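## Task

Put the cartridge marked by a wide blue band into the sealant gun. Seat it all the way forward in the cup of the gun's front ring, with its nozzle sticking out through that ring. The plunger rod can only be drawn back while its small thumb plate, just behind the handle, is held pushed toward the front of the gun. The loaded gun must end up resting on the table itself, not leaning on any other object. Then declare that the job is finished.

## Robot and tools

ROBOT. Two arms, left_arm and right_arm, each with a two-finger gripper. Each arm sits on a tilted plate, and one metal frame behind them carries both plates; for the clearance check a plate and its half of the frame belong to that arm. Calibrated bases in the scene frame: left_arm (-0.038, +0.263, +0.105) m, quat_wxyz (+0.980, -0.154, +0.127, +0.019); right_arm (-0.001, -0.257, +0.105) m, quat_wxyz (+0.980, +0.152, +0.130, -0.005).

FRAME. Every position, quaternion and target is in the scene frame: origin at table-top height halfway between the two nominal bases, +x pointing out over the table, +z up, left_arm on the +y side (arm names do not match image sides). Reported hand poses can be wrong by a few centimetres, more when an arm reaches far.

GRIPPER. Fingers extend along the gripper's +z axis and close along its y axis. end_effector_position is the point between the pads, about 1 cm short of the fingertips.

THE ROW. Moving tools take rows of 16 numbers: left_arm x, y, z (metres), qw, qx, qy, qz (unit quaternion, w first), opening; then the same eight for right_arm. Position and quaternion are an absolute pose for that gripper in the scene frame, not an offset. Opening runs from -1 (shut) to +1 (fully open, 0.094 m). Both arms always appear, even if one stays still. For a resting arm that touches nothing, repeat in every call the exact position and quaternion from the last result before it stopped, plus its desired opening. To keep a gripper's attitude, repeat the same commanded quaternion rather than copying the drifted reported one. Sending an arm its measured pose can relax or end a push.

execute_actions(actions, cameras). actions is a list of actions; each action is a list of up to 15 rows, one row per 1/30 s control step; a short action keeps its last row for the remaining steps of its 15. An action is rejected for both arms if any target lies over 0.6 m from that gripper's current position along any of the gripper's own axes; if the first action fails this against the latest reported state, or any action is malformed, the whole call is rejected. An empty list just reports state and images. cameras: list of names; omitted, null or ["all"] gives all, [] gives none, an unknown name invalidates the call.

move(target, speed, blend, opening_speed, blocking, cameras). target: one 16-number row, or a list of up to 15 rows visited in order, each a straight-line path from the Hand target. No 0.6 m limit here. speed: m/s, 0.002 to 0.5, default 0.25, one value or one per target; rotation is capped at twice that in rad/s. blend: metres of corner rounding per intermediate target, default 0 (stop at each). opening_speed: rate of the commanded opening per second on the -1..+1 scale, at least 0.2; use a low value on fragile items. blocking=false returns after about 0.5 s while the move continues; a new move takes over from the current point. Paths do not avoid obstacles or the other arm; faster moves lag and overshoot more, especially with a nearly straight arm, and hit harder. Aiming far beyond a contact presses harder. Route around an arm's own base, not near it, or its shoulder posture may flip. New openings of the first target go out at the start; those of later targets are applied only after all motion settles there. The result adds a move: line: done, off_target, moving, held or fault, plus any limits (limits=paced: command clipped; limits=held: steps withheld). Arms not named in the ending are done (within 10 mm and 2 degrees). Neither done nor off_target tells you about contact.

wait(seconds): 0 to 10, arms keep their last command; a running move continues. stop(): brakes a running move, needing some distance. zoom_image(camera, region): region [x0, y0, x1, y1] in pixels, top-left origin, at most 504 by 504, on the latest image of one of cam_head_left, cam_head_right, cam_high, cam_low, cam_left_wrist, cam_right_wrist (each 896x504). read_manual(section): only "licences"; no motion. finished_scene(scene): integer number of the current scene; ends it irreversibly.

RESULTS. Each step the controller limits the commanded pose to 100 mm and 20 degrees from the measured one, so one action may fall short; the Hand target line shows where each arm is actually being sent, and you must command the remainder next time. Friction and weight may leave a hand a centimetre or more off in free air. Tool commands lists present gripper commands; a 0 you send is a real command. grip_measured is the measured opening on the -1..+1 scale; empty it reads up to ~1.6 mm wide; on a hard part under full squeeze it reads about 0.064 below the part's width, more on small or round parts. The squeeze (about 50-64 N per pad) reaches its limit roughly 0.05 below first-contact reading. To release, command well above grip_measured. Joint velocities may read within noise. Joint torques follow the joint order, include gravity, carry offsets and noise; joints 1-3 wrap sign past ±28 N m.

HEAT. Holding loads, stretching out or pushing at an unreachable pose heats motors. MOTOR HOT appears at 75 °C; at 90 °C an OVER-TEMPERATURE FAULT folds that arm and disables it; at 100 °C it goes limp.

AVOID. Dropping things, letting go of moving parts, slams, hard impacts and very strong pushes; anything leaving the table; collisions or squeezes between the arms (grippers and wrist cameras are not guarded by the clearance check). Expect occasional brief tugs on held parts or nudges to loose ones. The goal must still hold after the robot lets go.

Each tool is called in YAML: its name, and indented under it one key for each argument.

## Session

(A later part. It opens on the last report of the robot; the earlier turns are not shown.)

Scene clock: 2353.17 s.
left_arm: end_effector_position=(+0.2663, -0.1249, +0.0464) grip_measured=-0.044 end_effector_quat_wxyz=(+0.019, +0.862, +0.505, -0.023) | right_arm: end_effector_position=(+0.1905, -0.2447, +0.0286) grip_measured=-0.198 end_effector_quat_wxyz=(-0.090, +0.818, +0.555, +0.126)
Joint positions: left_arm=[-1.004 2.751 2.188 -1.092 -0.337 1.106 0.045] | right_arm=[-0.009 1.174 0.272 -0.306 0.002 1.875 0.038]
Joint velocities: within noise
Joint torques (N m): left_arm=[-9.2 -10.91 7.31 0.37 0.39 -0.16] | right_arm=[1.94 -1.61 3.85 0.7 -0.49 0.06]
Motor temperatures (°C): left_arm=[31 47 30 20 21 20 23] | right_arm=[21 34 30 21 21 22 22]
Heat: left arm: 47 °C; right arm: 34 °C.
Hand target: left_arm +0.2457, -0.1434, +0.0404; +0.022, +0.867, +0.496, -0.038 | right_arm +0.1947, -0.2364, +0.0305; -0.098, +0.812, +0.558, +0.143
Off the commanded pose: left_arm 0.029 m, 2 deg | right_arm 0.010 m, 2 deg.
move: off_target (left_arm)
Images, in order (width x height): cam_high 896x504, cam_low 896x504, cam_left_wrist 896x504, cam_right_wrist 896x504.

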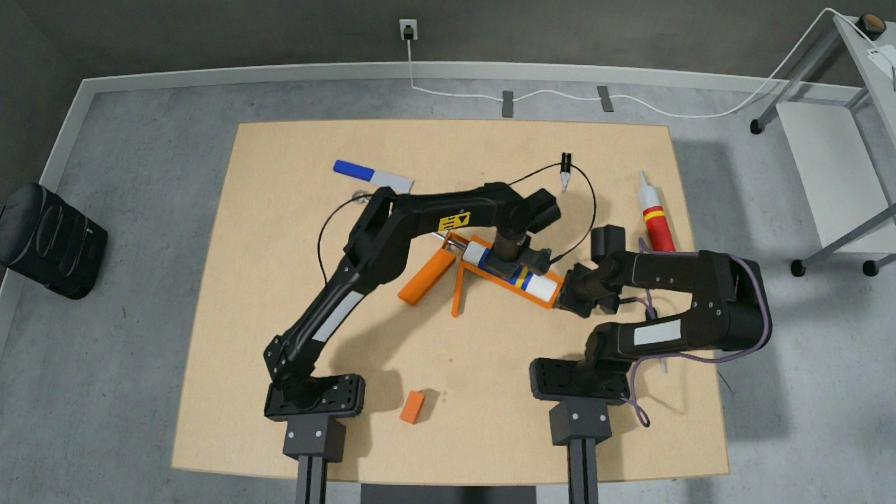

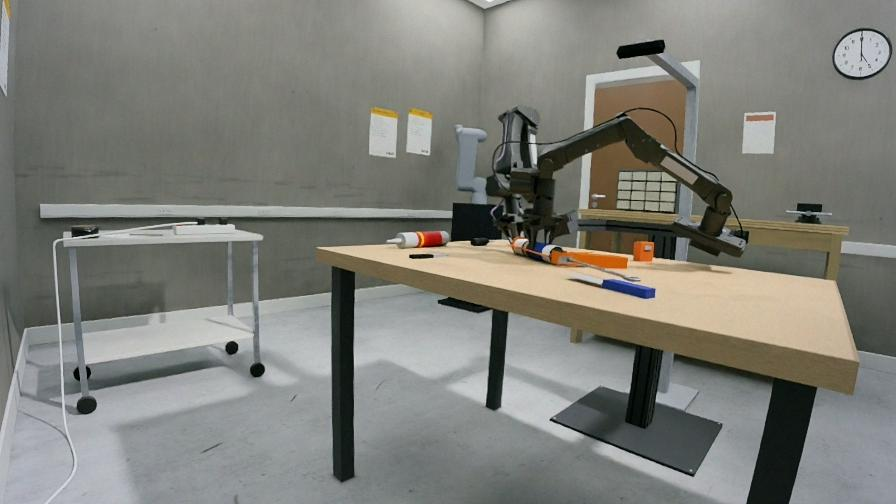

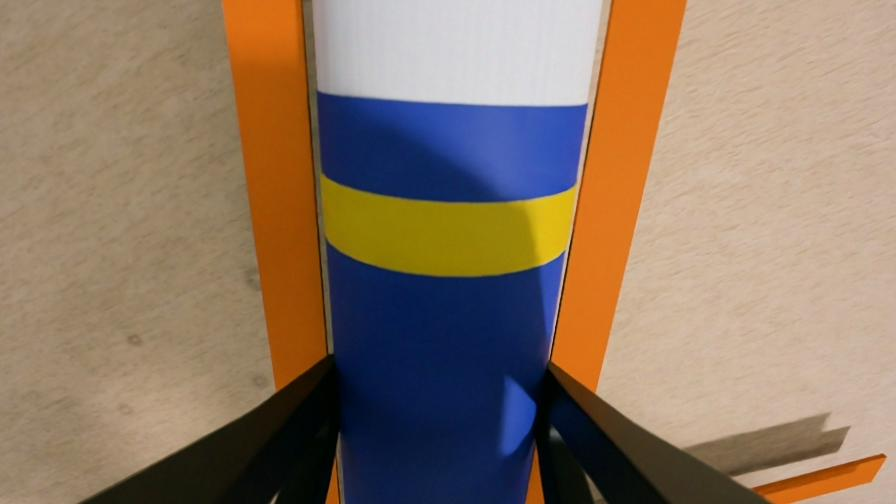

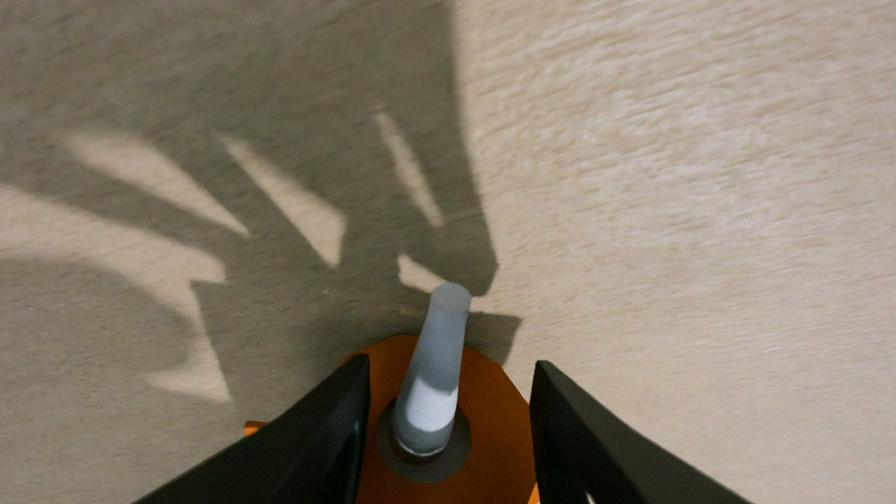

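move:
  target: [0.246,-0.145,0.040,0.0216,0.8673,0.4957,-0.0379,-0.15,0.201,-0.222,0.030,-0.0984,0.8116,0.5578,0.1431,-0.2]
  speed: 0.03
  cameras: ["cam_right_wrist","cam_low","cam_high","cam_left_wrist"]

zoom_image:
  camera: "cam_high"
  region: [430, 200, 640, 330]

Scene clock: 2360.33 s.
left_arm: end_effector_position=(+0.2660, -0.1225, +0.0463) grip_measured=-0.044 end_effector_quat_wxyz=(+0.015, +0.863, +0.505, -0.020) | right_arm: end_effector_position=(+0.1870, -0.2415, +0.0250) grip_measured=-0.198 end_effector_quat_wxyz=(-0.076, +0.825, +0.551, +0.101)
Joint positions: left_arm=[-1.004 2.751 2.188 -1.101 -0.344 1.104 0.045] | right_arm=[0.07 1.211 0.272 -0.294 0.081 1.964 0.038]
Joint velocities: within noise
Joint torques (N m): left_arm=[-9.18 -10.95 7.23 0.45 0.47 -0.14] | right_arm=[2.77 -1.47 5.2 0.85 -0.94 -0.03]
Motor temperatures (°C): left_arm=[31 47 30 20 21 20 23] | right_arm=[21 34 31 21 21 22 22]
Heat: left arm: 47 °C; right arm: 34 °C.
Hand target: left_arm +0.2456, -0.1433, +0.0406; +0.022, +0.867, +0.496, -0.038 | right_arm +0.1998, -0.2236, +0.0322; -0.098, +0.811, +0.558, +0.143
Off the commanded pose: left_arm 0.031 m, 3 deg | right_arm 0.025 m, 6 deg.
move: off_target (left_arm, right_arm)
Images, in order (width x height): cam_high 896x504, cam_low 896x504, cam_left_wrist 896x504, cam_right_wrist 896x504.

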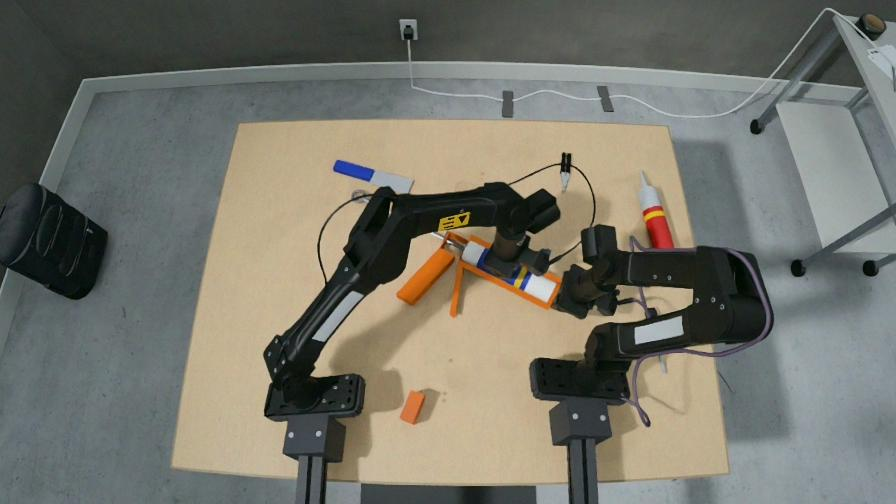

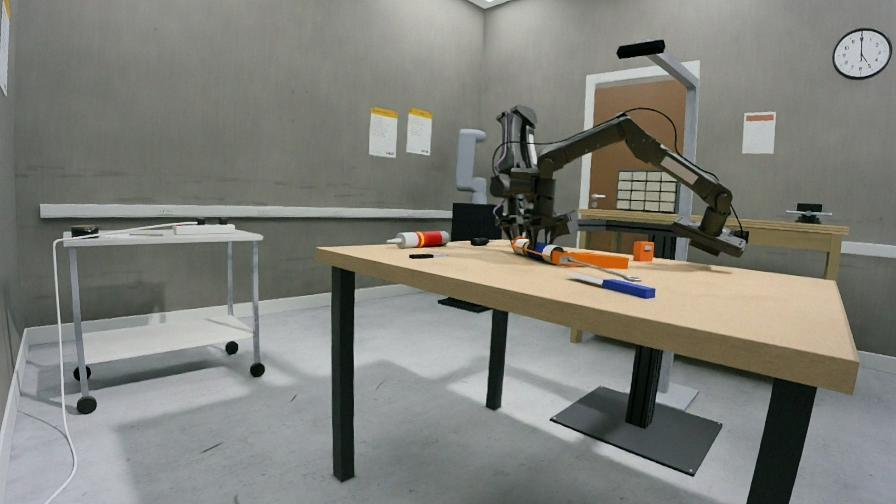

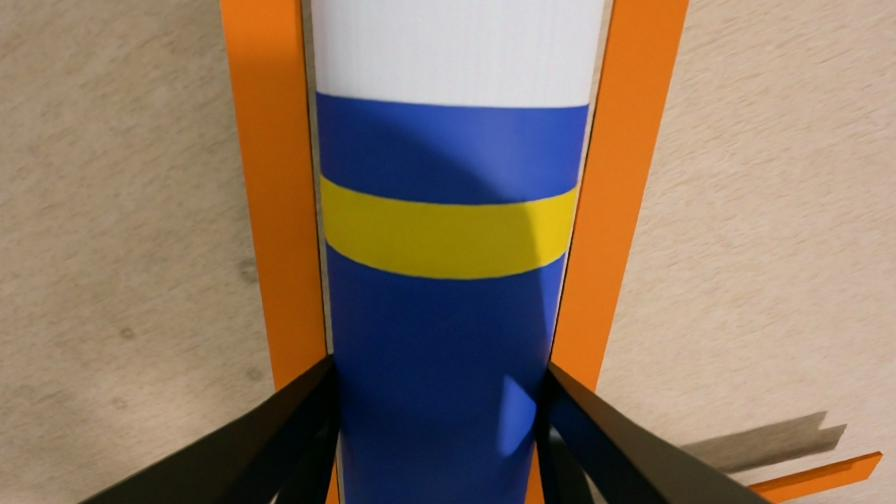

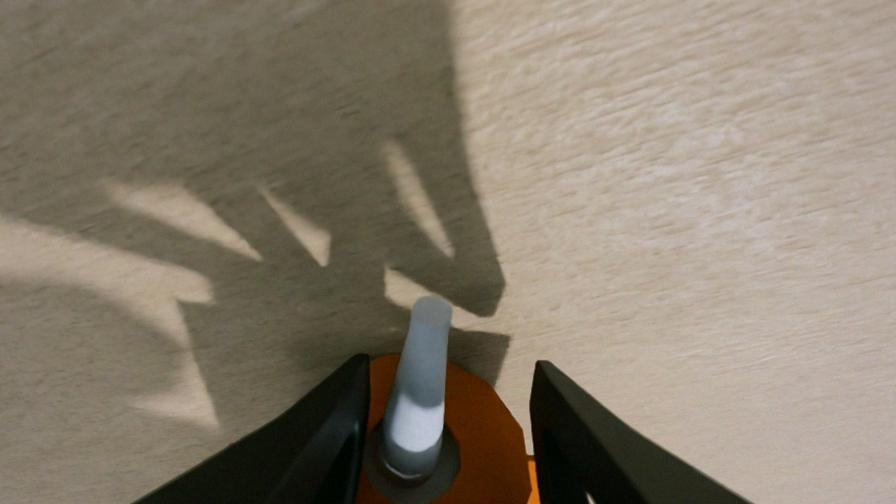

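Scaled by 2.400 from the camera's 896x504 image, which has a finer 1280x720 frame.

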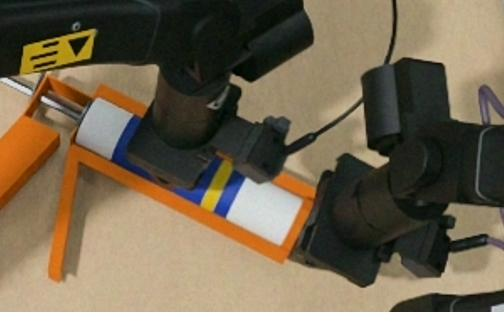

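zoom_image:
  camera: "cam_right_wrist"
  region: [340, 270, 560, 504]

Scaled by 2.154 from the camera's 896x504 image, which has a finer 1280x720 frame.

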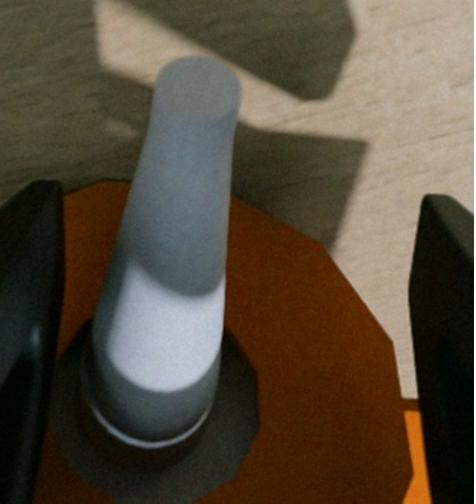

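move:
  target:
    - [0.250,-0.135,0.045,0.0216,0.8673,0.4957,-0.0379,-0.15,0.180,-0.268,0.035,-0.0984,0.8116,0.5578,0.1431,-0.2]
    - [0.250,-0.135,0.045,0.0216,0.8673,0.4957,-0.0379,-0.15,0.175,-0.285,0.12,-0.0984,0.8116,0.5578,0.1431,-0.2]
    - [0.250,-0.135,0.045,0.0216,0.8673,0.4957,-0.0379,-0.15,0.20,-0.32,0.16,0,0.7986,0.6018,0,-0.2]
  speed: 0.08
  cameras: ["cam_right_wrist","cam_low","cam_high","cam_left_wrist"]

move:
  target: [0.262,-0.130,0.050,0.0216,0.8673,0.4957,-0.0379,0.3,0.20,-0.32,0.16,0,0.7986,0.6018,0,-0.2]
  speed: 0.05
  opening_speed: 0.5
  cameras: ["cam_right_wrist","cam_low","cam_high","cam_left_wrist"]

Scene clock: 2390.97 s.
left_arm: end_effector_position=(+0.2660, -0.1225, +0.0463) grip_measured=-0.044 end_effector_quat_wxyz=(+0.015, +0.863, +0.505, -0.019) | right_arm: end_effector_position=(+0.1958, -0.3165, +0.1534) grip_measured=-0.198 end_effector_quat_wxyz=(-0.008, +0.798, +0.603, +0.001)
Joint positions: left_arm=[-1.004 2.751 2.188 -1.101 -0.344 1.104 0.045] | right_arm=[0.13 0.948 0.759 -1.16 0.319 1.93 0.038]
Joint velocities: within noise
Joint torques (N m): left_arm=[-8.03 -13.93 4.08 0.5 0.45 -0.01] | right_arm=[1.09 -1.4 8.85 0.03 0.11 0.13]
Motor temperatures (°C): left_arm=[31 48 29 20 21 20 23] | right_arm=[21 34 31 22 21 22 22]
Heat: left arm: 48 °C; right arm: 34 °C.
Hand target: left_arm +0.2501, -0.1344, +0.0452; +0.021, +0.867, +0.496, -0.038 | right_arm +0.2000, -0.3199, +0.1598; +0.000, +0.799, +0.602, +0.000
Off the commanded pose: left_arm 0.020 m, 3 deg | right_arm 0.009 m, 1 deg.
move: off_target (left_arm)
Images, in order (width x height): cam_high 896x504, cam_low 896x504, cam_left_wrist 896x504, cam_right_wrist 896x504.

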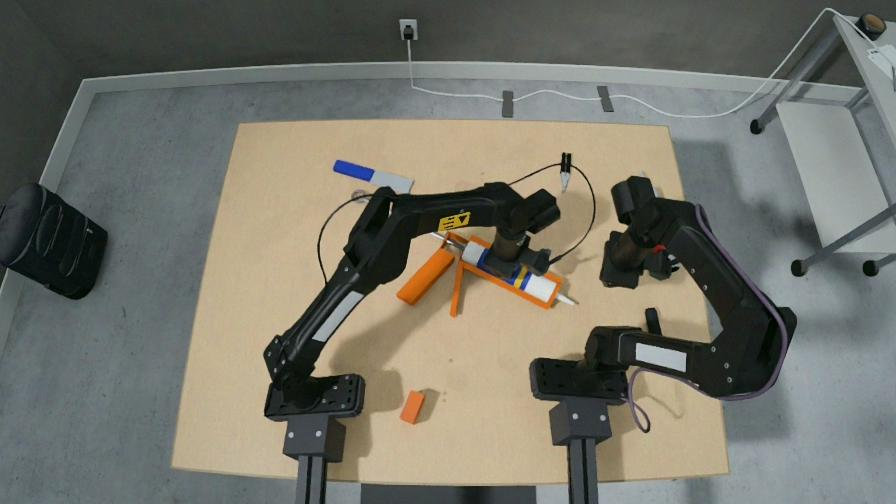

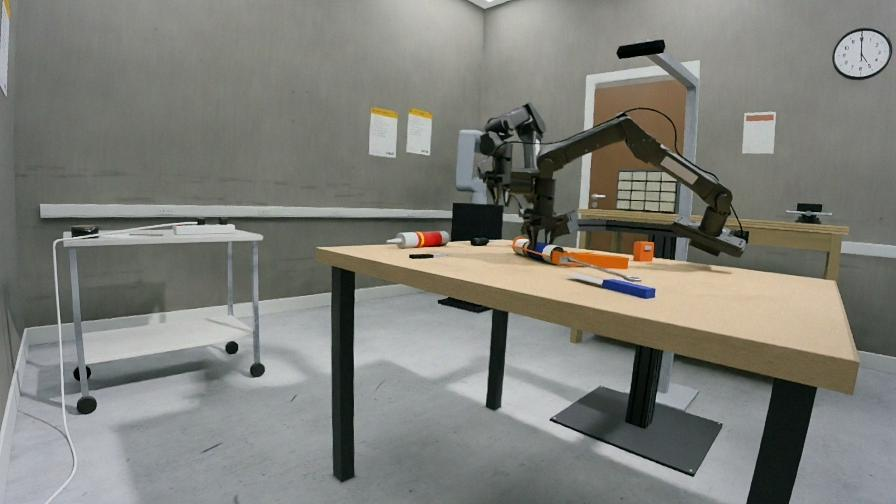

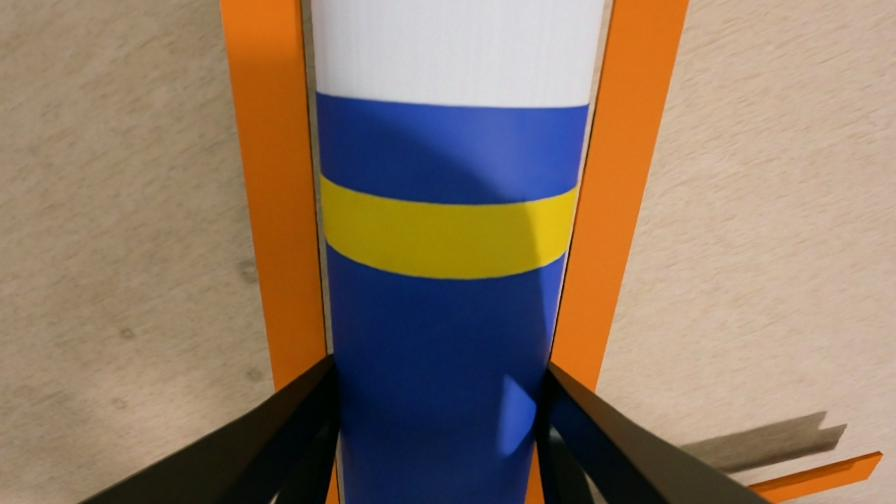

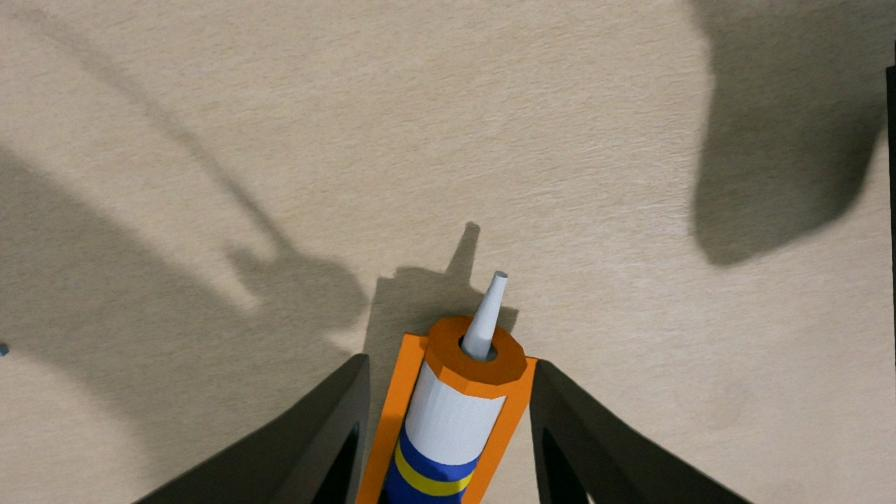

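Scene clock: 2392.07 s.
left_arm: end_effector_position=(+0.2631, -0.1243, +0.0465) grip_measured=+0.297 end_effector_quat_wxyz=(+0.015, +0.865, +0.501, -0.029) | right_arm: end_effector_position=(+0.1958, -0.3166, +0.1534) grip_measured=-0.198 end_effector_quat_wxyz=(-0.008, +0.798, +0.603, +0.001)
Joint positions: left_arm=[-1.004 2.751 2.188 -1.102 -0.324 1.112 0.061] | right_arm=[0.13 0.948 0.759 -1.161 0.32 1.931 0.038]
Joint velocities: within noise
Joint torques (N m): left_arm=[-6.17 -14.02 6.65 0.25 0.25 0.13] | right_arm=[1.09 -1.4 8.84 0.02 0.14 0.1]
Motor temperatures (°C): left_arm=[31 48 29 20 21 20 23] | right_arm=[21 34 31 22 21 22 22]
Heat: left arm: 48 °C; right arm: 34 °C.
Hand target: left_arm +0.2621, -0.1298, +0.0501; +0.022, +0.867, +0.496, -0.038 | right_arm +0.2000, -0.3200, +0.1599; +0.000, +0.799, +0.602, +0.000
Off the commanded pose: left_arm 0.007 m, 1 deg | right_arm 0.009 m, 1 deg.
move: done
Images, in order (width x height): cam_high 896x504, cam_low 896x504, cam_left_wrist 896x504, cam_right_wrist 896x504.

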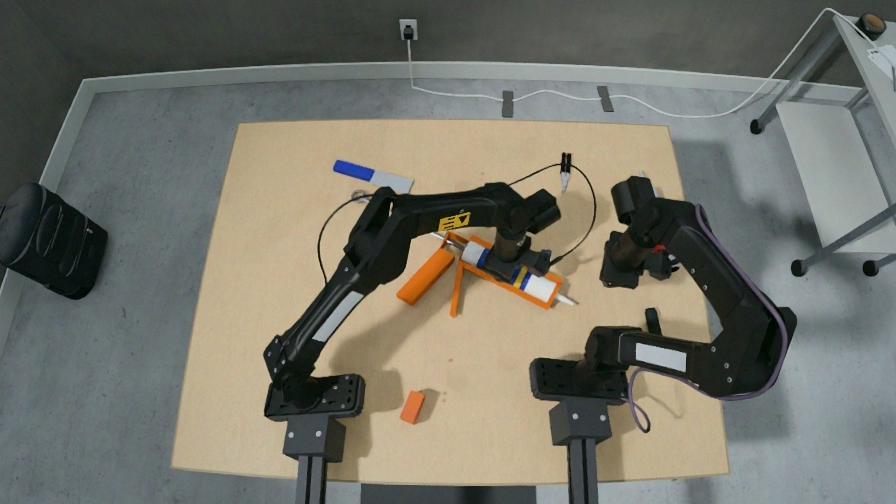

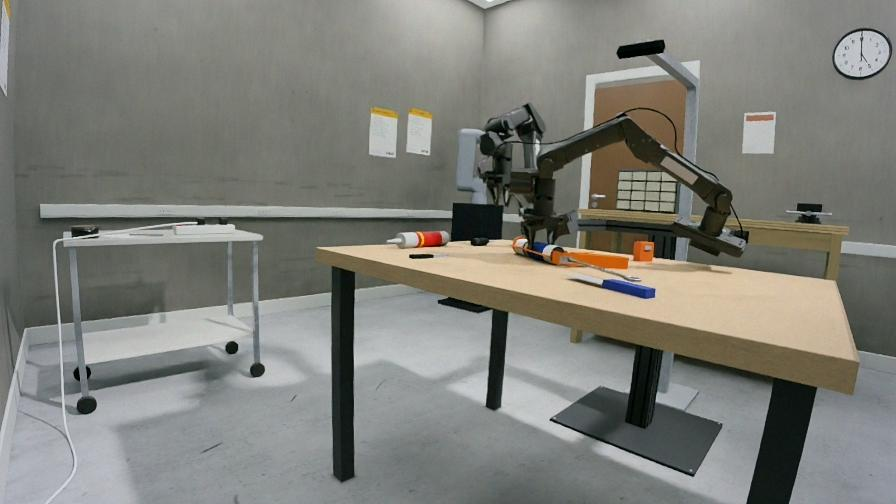

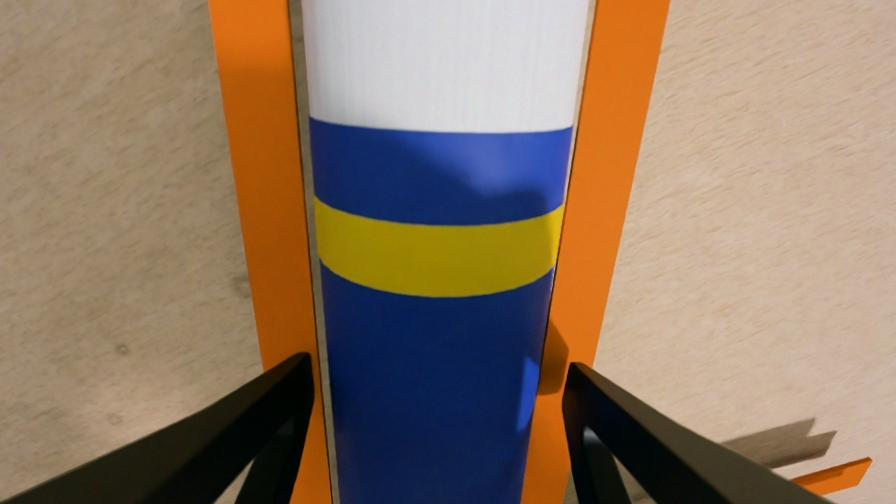

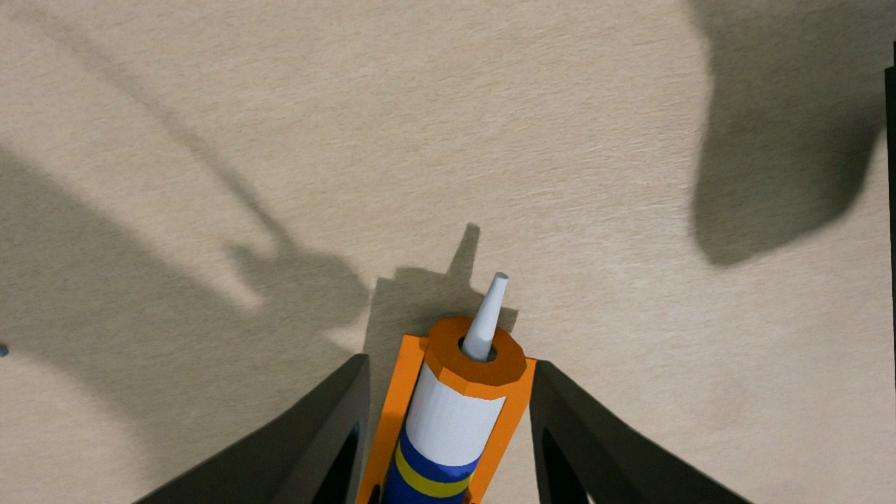

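move:
  target:
    - [0.262,-0.130,0.11,0.0216,0.8673,0.4957,-0.0379,0.4,0.20,-0.32,0.16,0,0.7986,0.6018,0,-0.2]
    - [0.30,-0.05,0.20,0.0167,0.8783,0.4769,-0.0307,0.5,0.185,-0.278,0.068,-0.0984,0.8116,0.5578,0.1431,-0.2]
    - [0.30,0.20,0.22,0.056,0.7639,0.641,-0.0668,0.5,0.181,-0.273,0.062,-0.0984,0.8116,0.5578,0.1431,-0.2]
  speed: 0.15
  blend: [0.02,0.04,0]

zoom_image:
  camera: "cam_right_wrist"
  region: [340, 240, 560, 504]

zoom_image:
  camera: "cam_high"
  region: [430, 210, 590, 310]

zoom_image:
  camera: "cam_low"
  region: [505, 230, 585, 275]

Scene clock: 2405.40 s.
left_arm: end_effector_position=(+0.3068, +0.1993, +0.2192) grip_measured=+0.497 end_effector_quat_wxyz=(+0.054, +0.760, +0.645, -0.057) | right_arm: end_effector_position=(+0.1846, -0.2773, +0.0649) grip_measured=-0.198 end_effector_quat_wxyz=(-0.091, +0.812, +0.558, +0.144)
Joint positions: left_arm=[-0.515 1.649 1.524 -1.308 -0.247 1.291 0.07] | right_arm=[-0.214 0.921 0.35 -0.625 -0.101 1.67 0.038]
Joint velocities: within noise
Joint torques (N m): left_arm=[-2.85 -9.58 3.92 0.28 0.3 0.12] | right_arm=[0.91 -1.21 3.77 0.43 -0.25 0.09]
Motor temperatures (°C): left_arm=[30 50 29 20 21 20 22] | right_arm=[21 34 32 21 21 22 22]
Heat: left arm: 50 °C; right arm: 34 °C.
Hand target: left_arm +0.3001, +0.1999, +0.2199; +0.056, +0.763, +0.640, -0.067 | right_arm +0.1809, -0.2731, +0.0622; -0.098, +0.812, +0.558, +0.143
Off the commanded pose: left_arm 0.007 m, 1 deg | right_arm 0.006 m, 1 deg.
move: done; blend cut to 0 m at target 2; target 2's new opening was sent with left_arm's hand 0.019 m and 2 deg from that target

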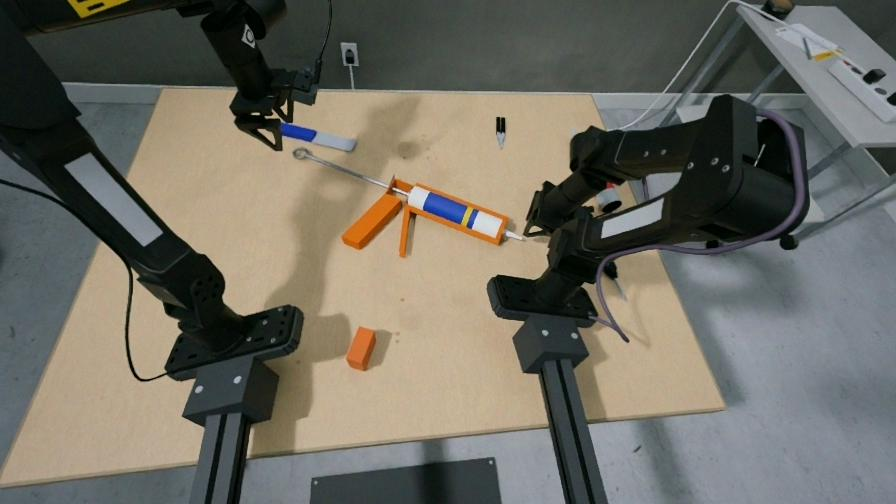

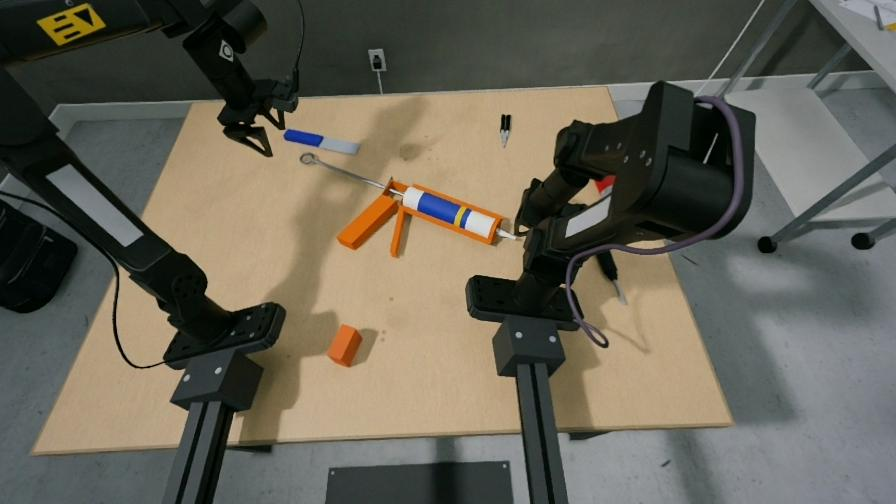

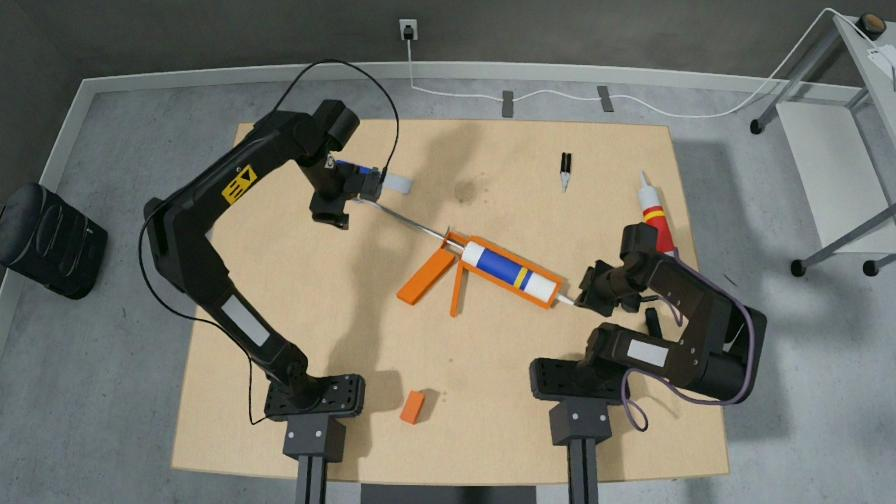

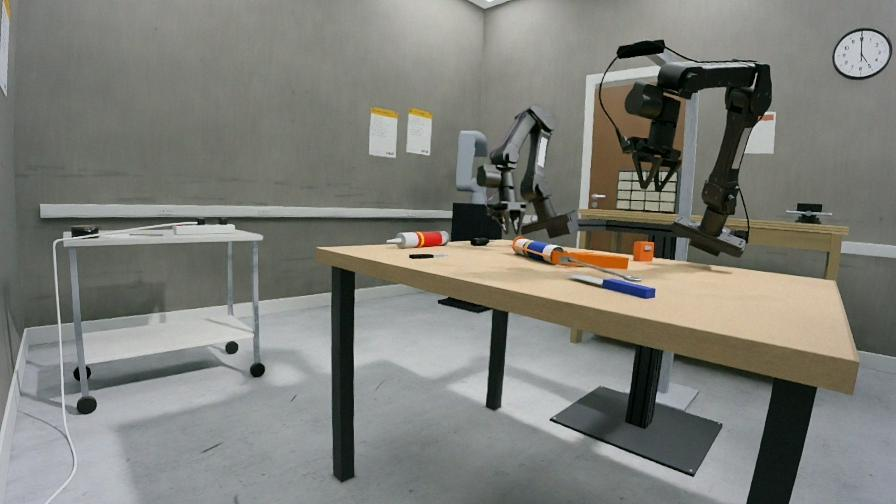

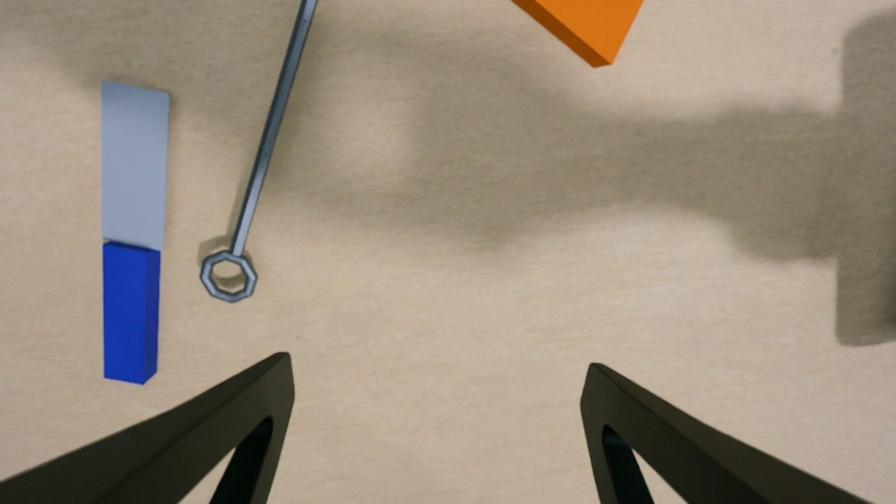

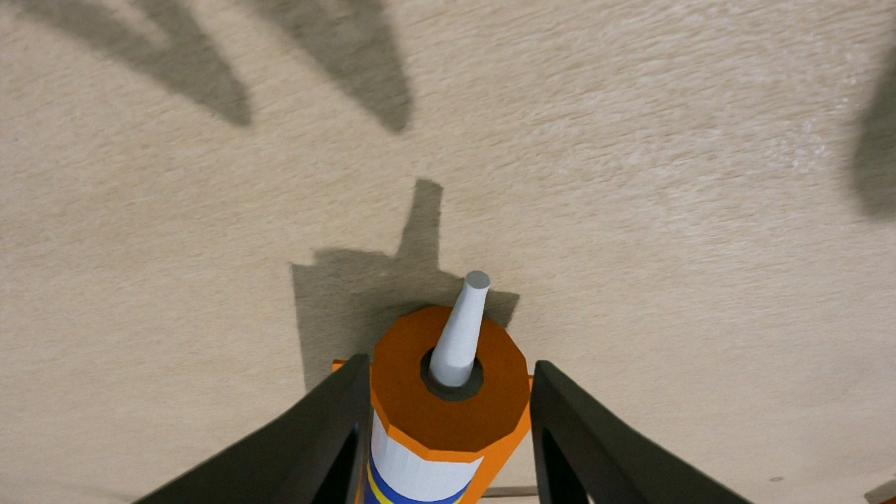

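Scaled by 1.909 from the camera's 896x504 image, which has a finer 1280x720 frame.

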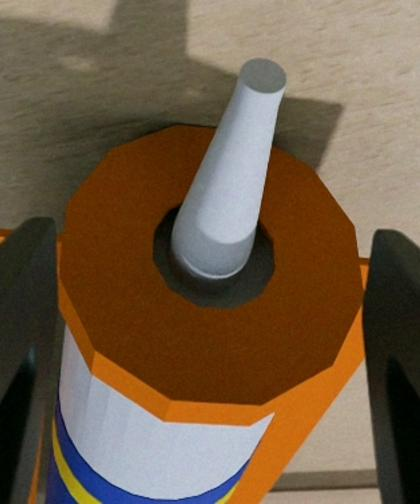

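Scaled by 3.150 from the camera's 896x504 image, which has a finer 1280x720 frame.

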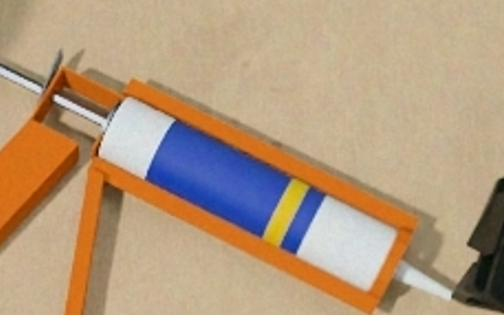

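Scaled by 6.300 from the camera's 896x504 image, which has a finer 1280x720 frame.

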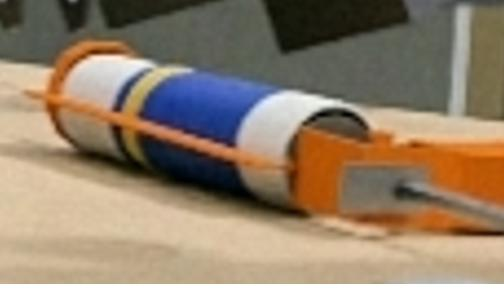

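move:
  target: [0.31,-0.05,0.16,0.0216,0.8673,0.4957,-0.0379,0.5,0.181,-0.273,0.062,-0.0984,0.8116,0.5578,0.1431,-0.2]
  speed: 0.15
  cameras: ["cam_left_wrist","cam_low","cam_right_wrist"]

zoom_image:
  camera: "cam_left_wrist"
  region: [330, 200, 630, 470]

Scene clock: 2437.33 s.
left_arm: end_effector_position=(+0.3161, -0.0426, +0.1642) grip_measured=+0.497 end_effector_quat_wxyz=(+0.030, +0.863, +0.503, -0.039) | right_arm: end_effector_position=(+0.1847, -0.2773, +0.0649) grip_measured=-0.198 end_effector_quat_wxyz=(-0.091, +0.812, +0.558, +0.144)
Joint positions: left_arm=[-0.914 2.446 2.204 -1.365 -0.307 1.209 0.07] | right_arm=[-0.214 0.921 0.35 -0.625 -0.101 1.67 0.038]
Joint velocities: within noise
Joint torques (N m): left_arm=[-7.12 -10.36 7.32 0.17 0.03 -0.05] | right_arm=[0.9 -1.21 3.75 0.44 -0.25 0.09]
Motor temperatures (°C): left_arm=[28 43 28 20 21 20 21] | right_arm=[21 33 30 21 21 22 22]
Heat: left arm: 43 °C; right arm: 33 °C.
Hand target: left_arm +0.3099, -0.0498, +0.1600; +0.022, +0.867, +0.496, -0.038 | right_arm +0.1809, -0.2731, +0.0622; -0.098, +0.812, +0.558, +0.143
Off the commanded pose: left_arm 0.010 m, 1 deg | right_arm 0.006 m, 1 deg.
move: done
Images, in order (width x height): cam_low 896x504, cam_left_wrist 896x504, cam_right_wrist 896x504.

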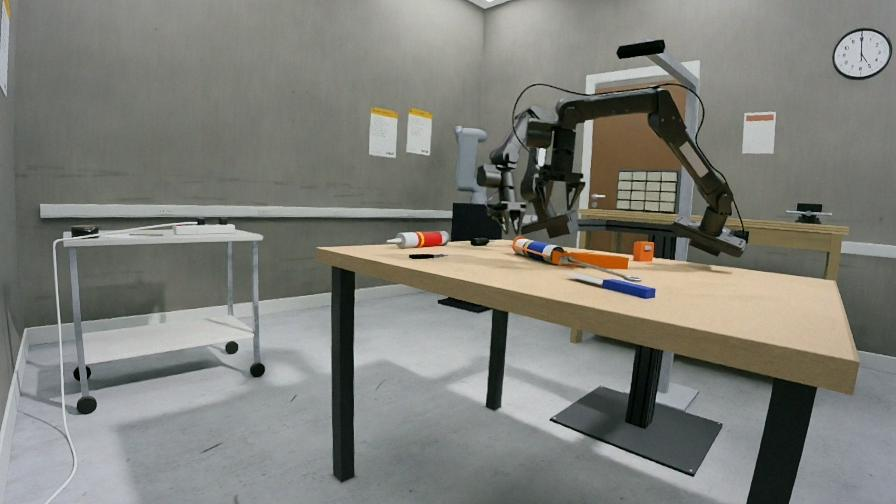

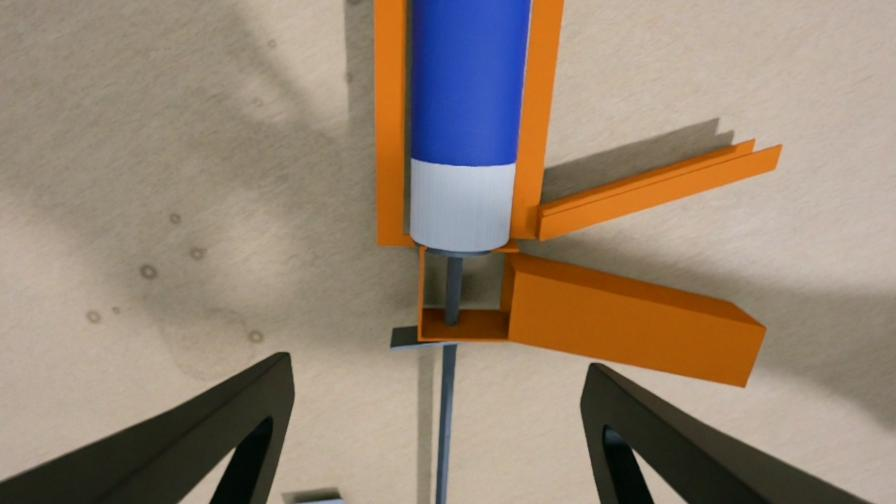

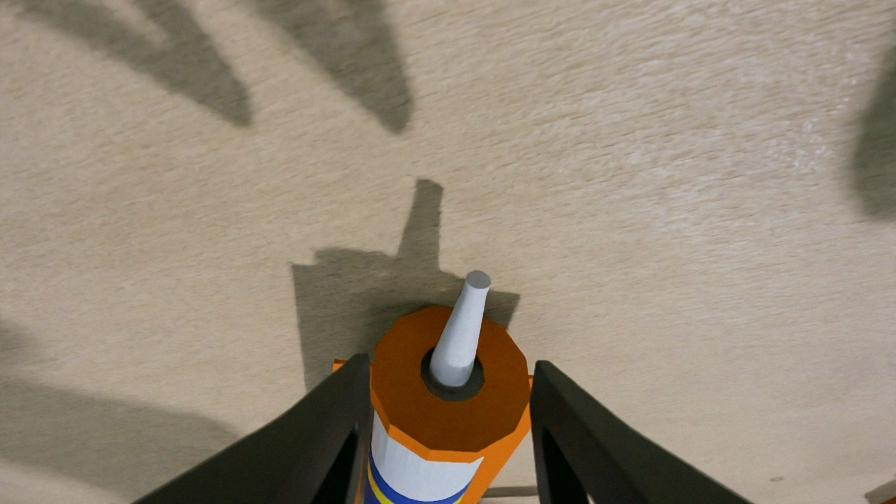

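Scaled by 1.680 from the camera's 896x504 image, which has a finer 1280x720 frame.

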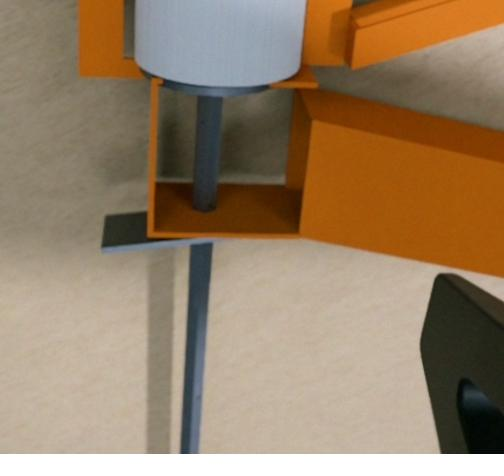

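move:
  target:
    - [0.37,0.10,0.18,0.0216,0.8673,0.4957,-0.0379,0.0,0.181,-0.268,0.050,-0.0984,0.8116,0.5578,0.1431,-0.2]
    - [0.452,0.215,0.12,0,0.8597,0.5108,0,0.0,0.181,-0.268,0.030,-0.0984,0.8116,0.5578,0.1431,-0.2]
  speed: 0.15
  cameras: ["cam_left_wrist","cam_low","cam_right_wrist"]

Scene clock: 2558.87 s.
left_arm: end_effector_position=(+0.4480, +0.2192, +0.1274) grip_measured=+0.003 end_effector_quat_wxyz=(+0.003, +0.856, +0.517, +0.002) | right_arm: end_effector_position=(+0.1850, -0.2709, +0.0325) grip_measured=-0.198 end_effector_quat_wxyz=(-0.092, +0.814, +0.556, +0.142)
Joint positions: left_arm=[-0.322 2.211 2.085 -1.278 -0.37 1.804 0.047] | right_arm=[-0.224 1.085 0.272 -0.386 -0.102 1.665 0.038]
Joint velocities: within noise
Joint torques (N m): left_arm=[-4.88 -10.35 7.47 0.25 0.01 0.13] | right_arm=[0.13 -1.55 2.89 0.44 -0.32 -0.05]
Motor temperatures (°C): left_arm=[29 41 29 20 21 20 20] | right_arm=[21 32 29 21 21 22 22]
Heat: left arm: 41 °C; right arm: 32 °C.
Hand target: left_arm +0.4517, +0.2150, +0.1200; +0.000, +0.860, +0.511, +0.000 | right_arm +0.1809, -0.2680, +0.0302; -0.098, +0.812, +0.558, +0.143
Off the commanded pose: left_arm 0.009 m, 1 deg | right_arm 0.006 m, 1 deg.
move: done
Images, in order (width x height): cam_low 896x504, cam_left_wrist 896x504, cam_right_wrist 896x504.

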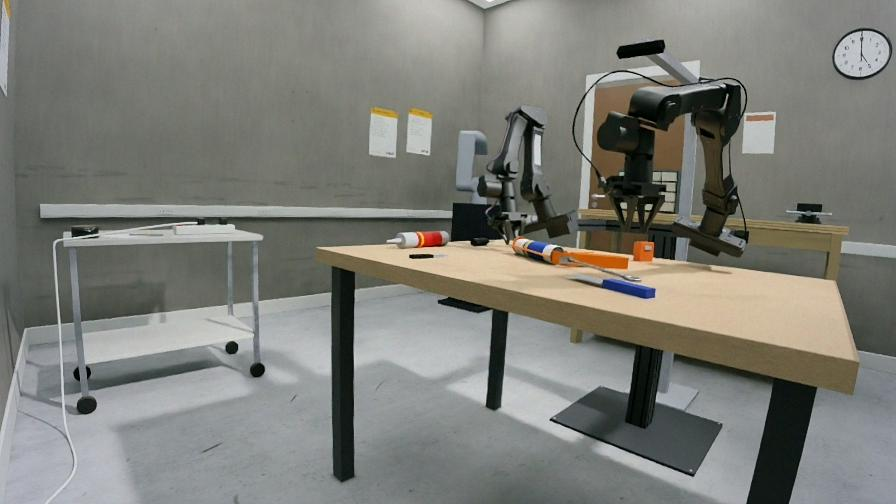

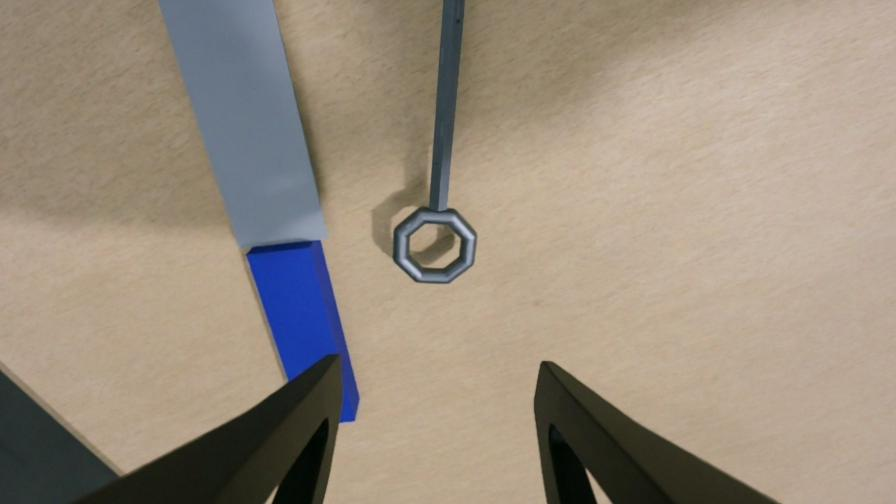

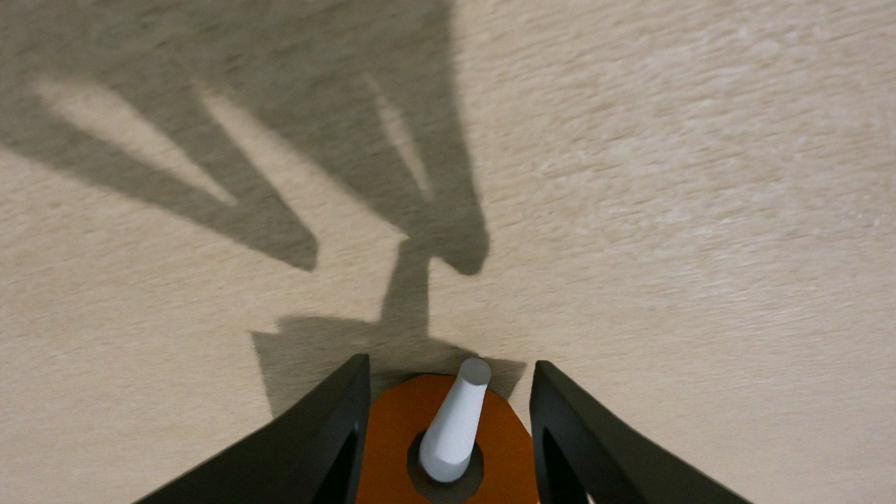

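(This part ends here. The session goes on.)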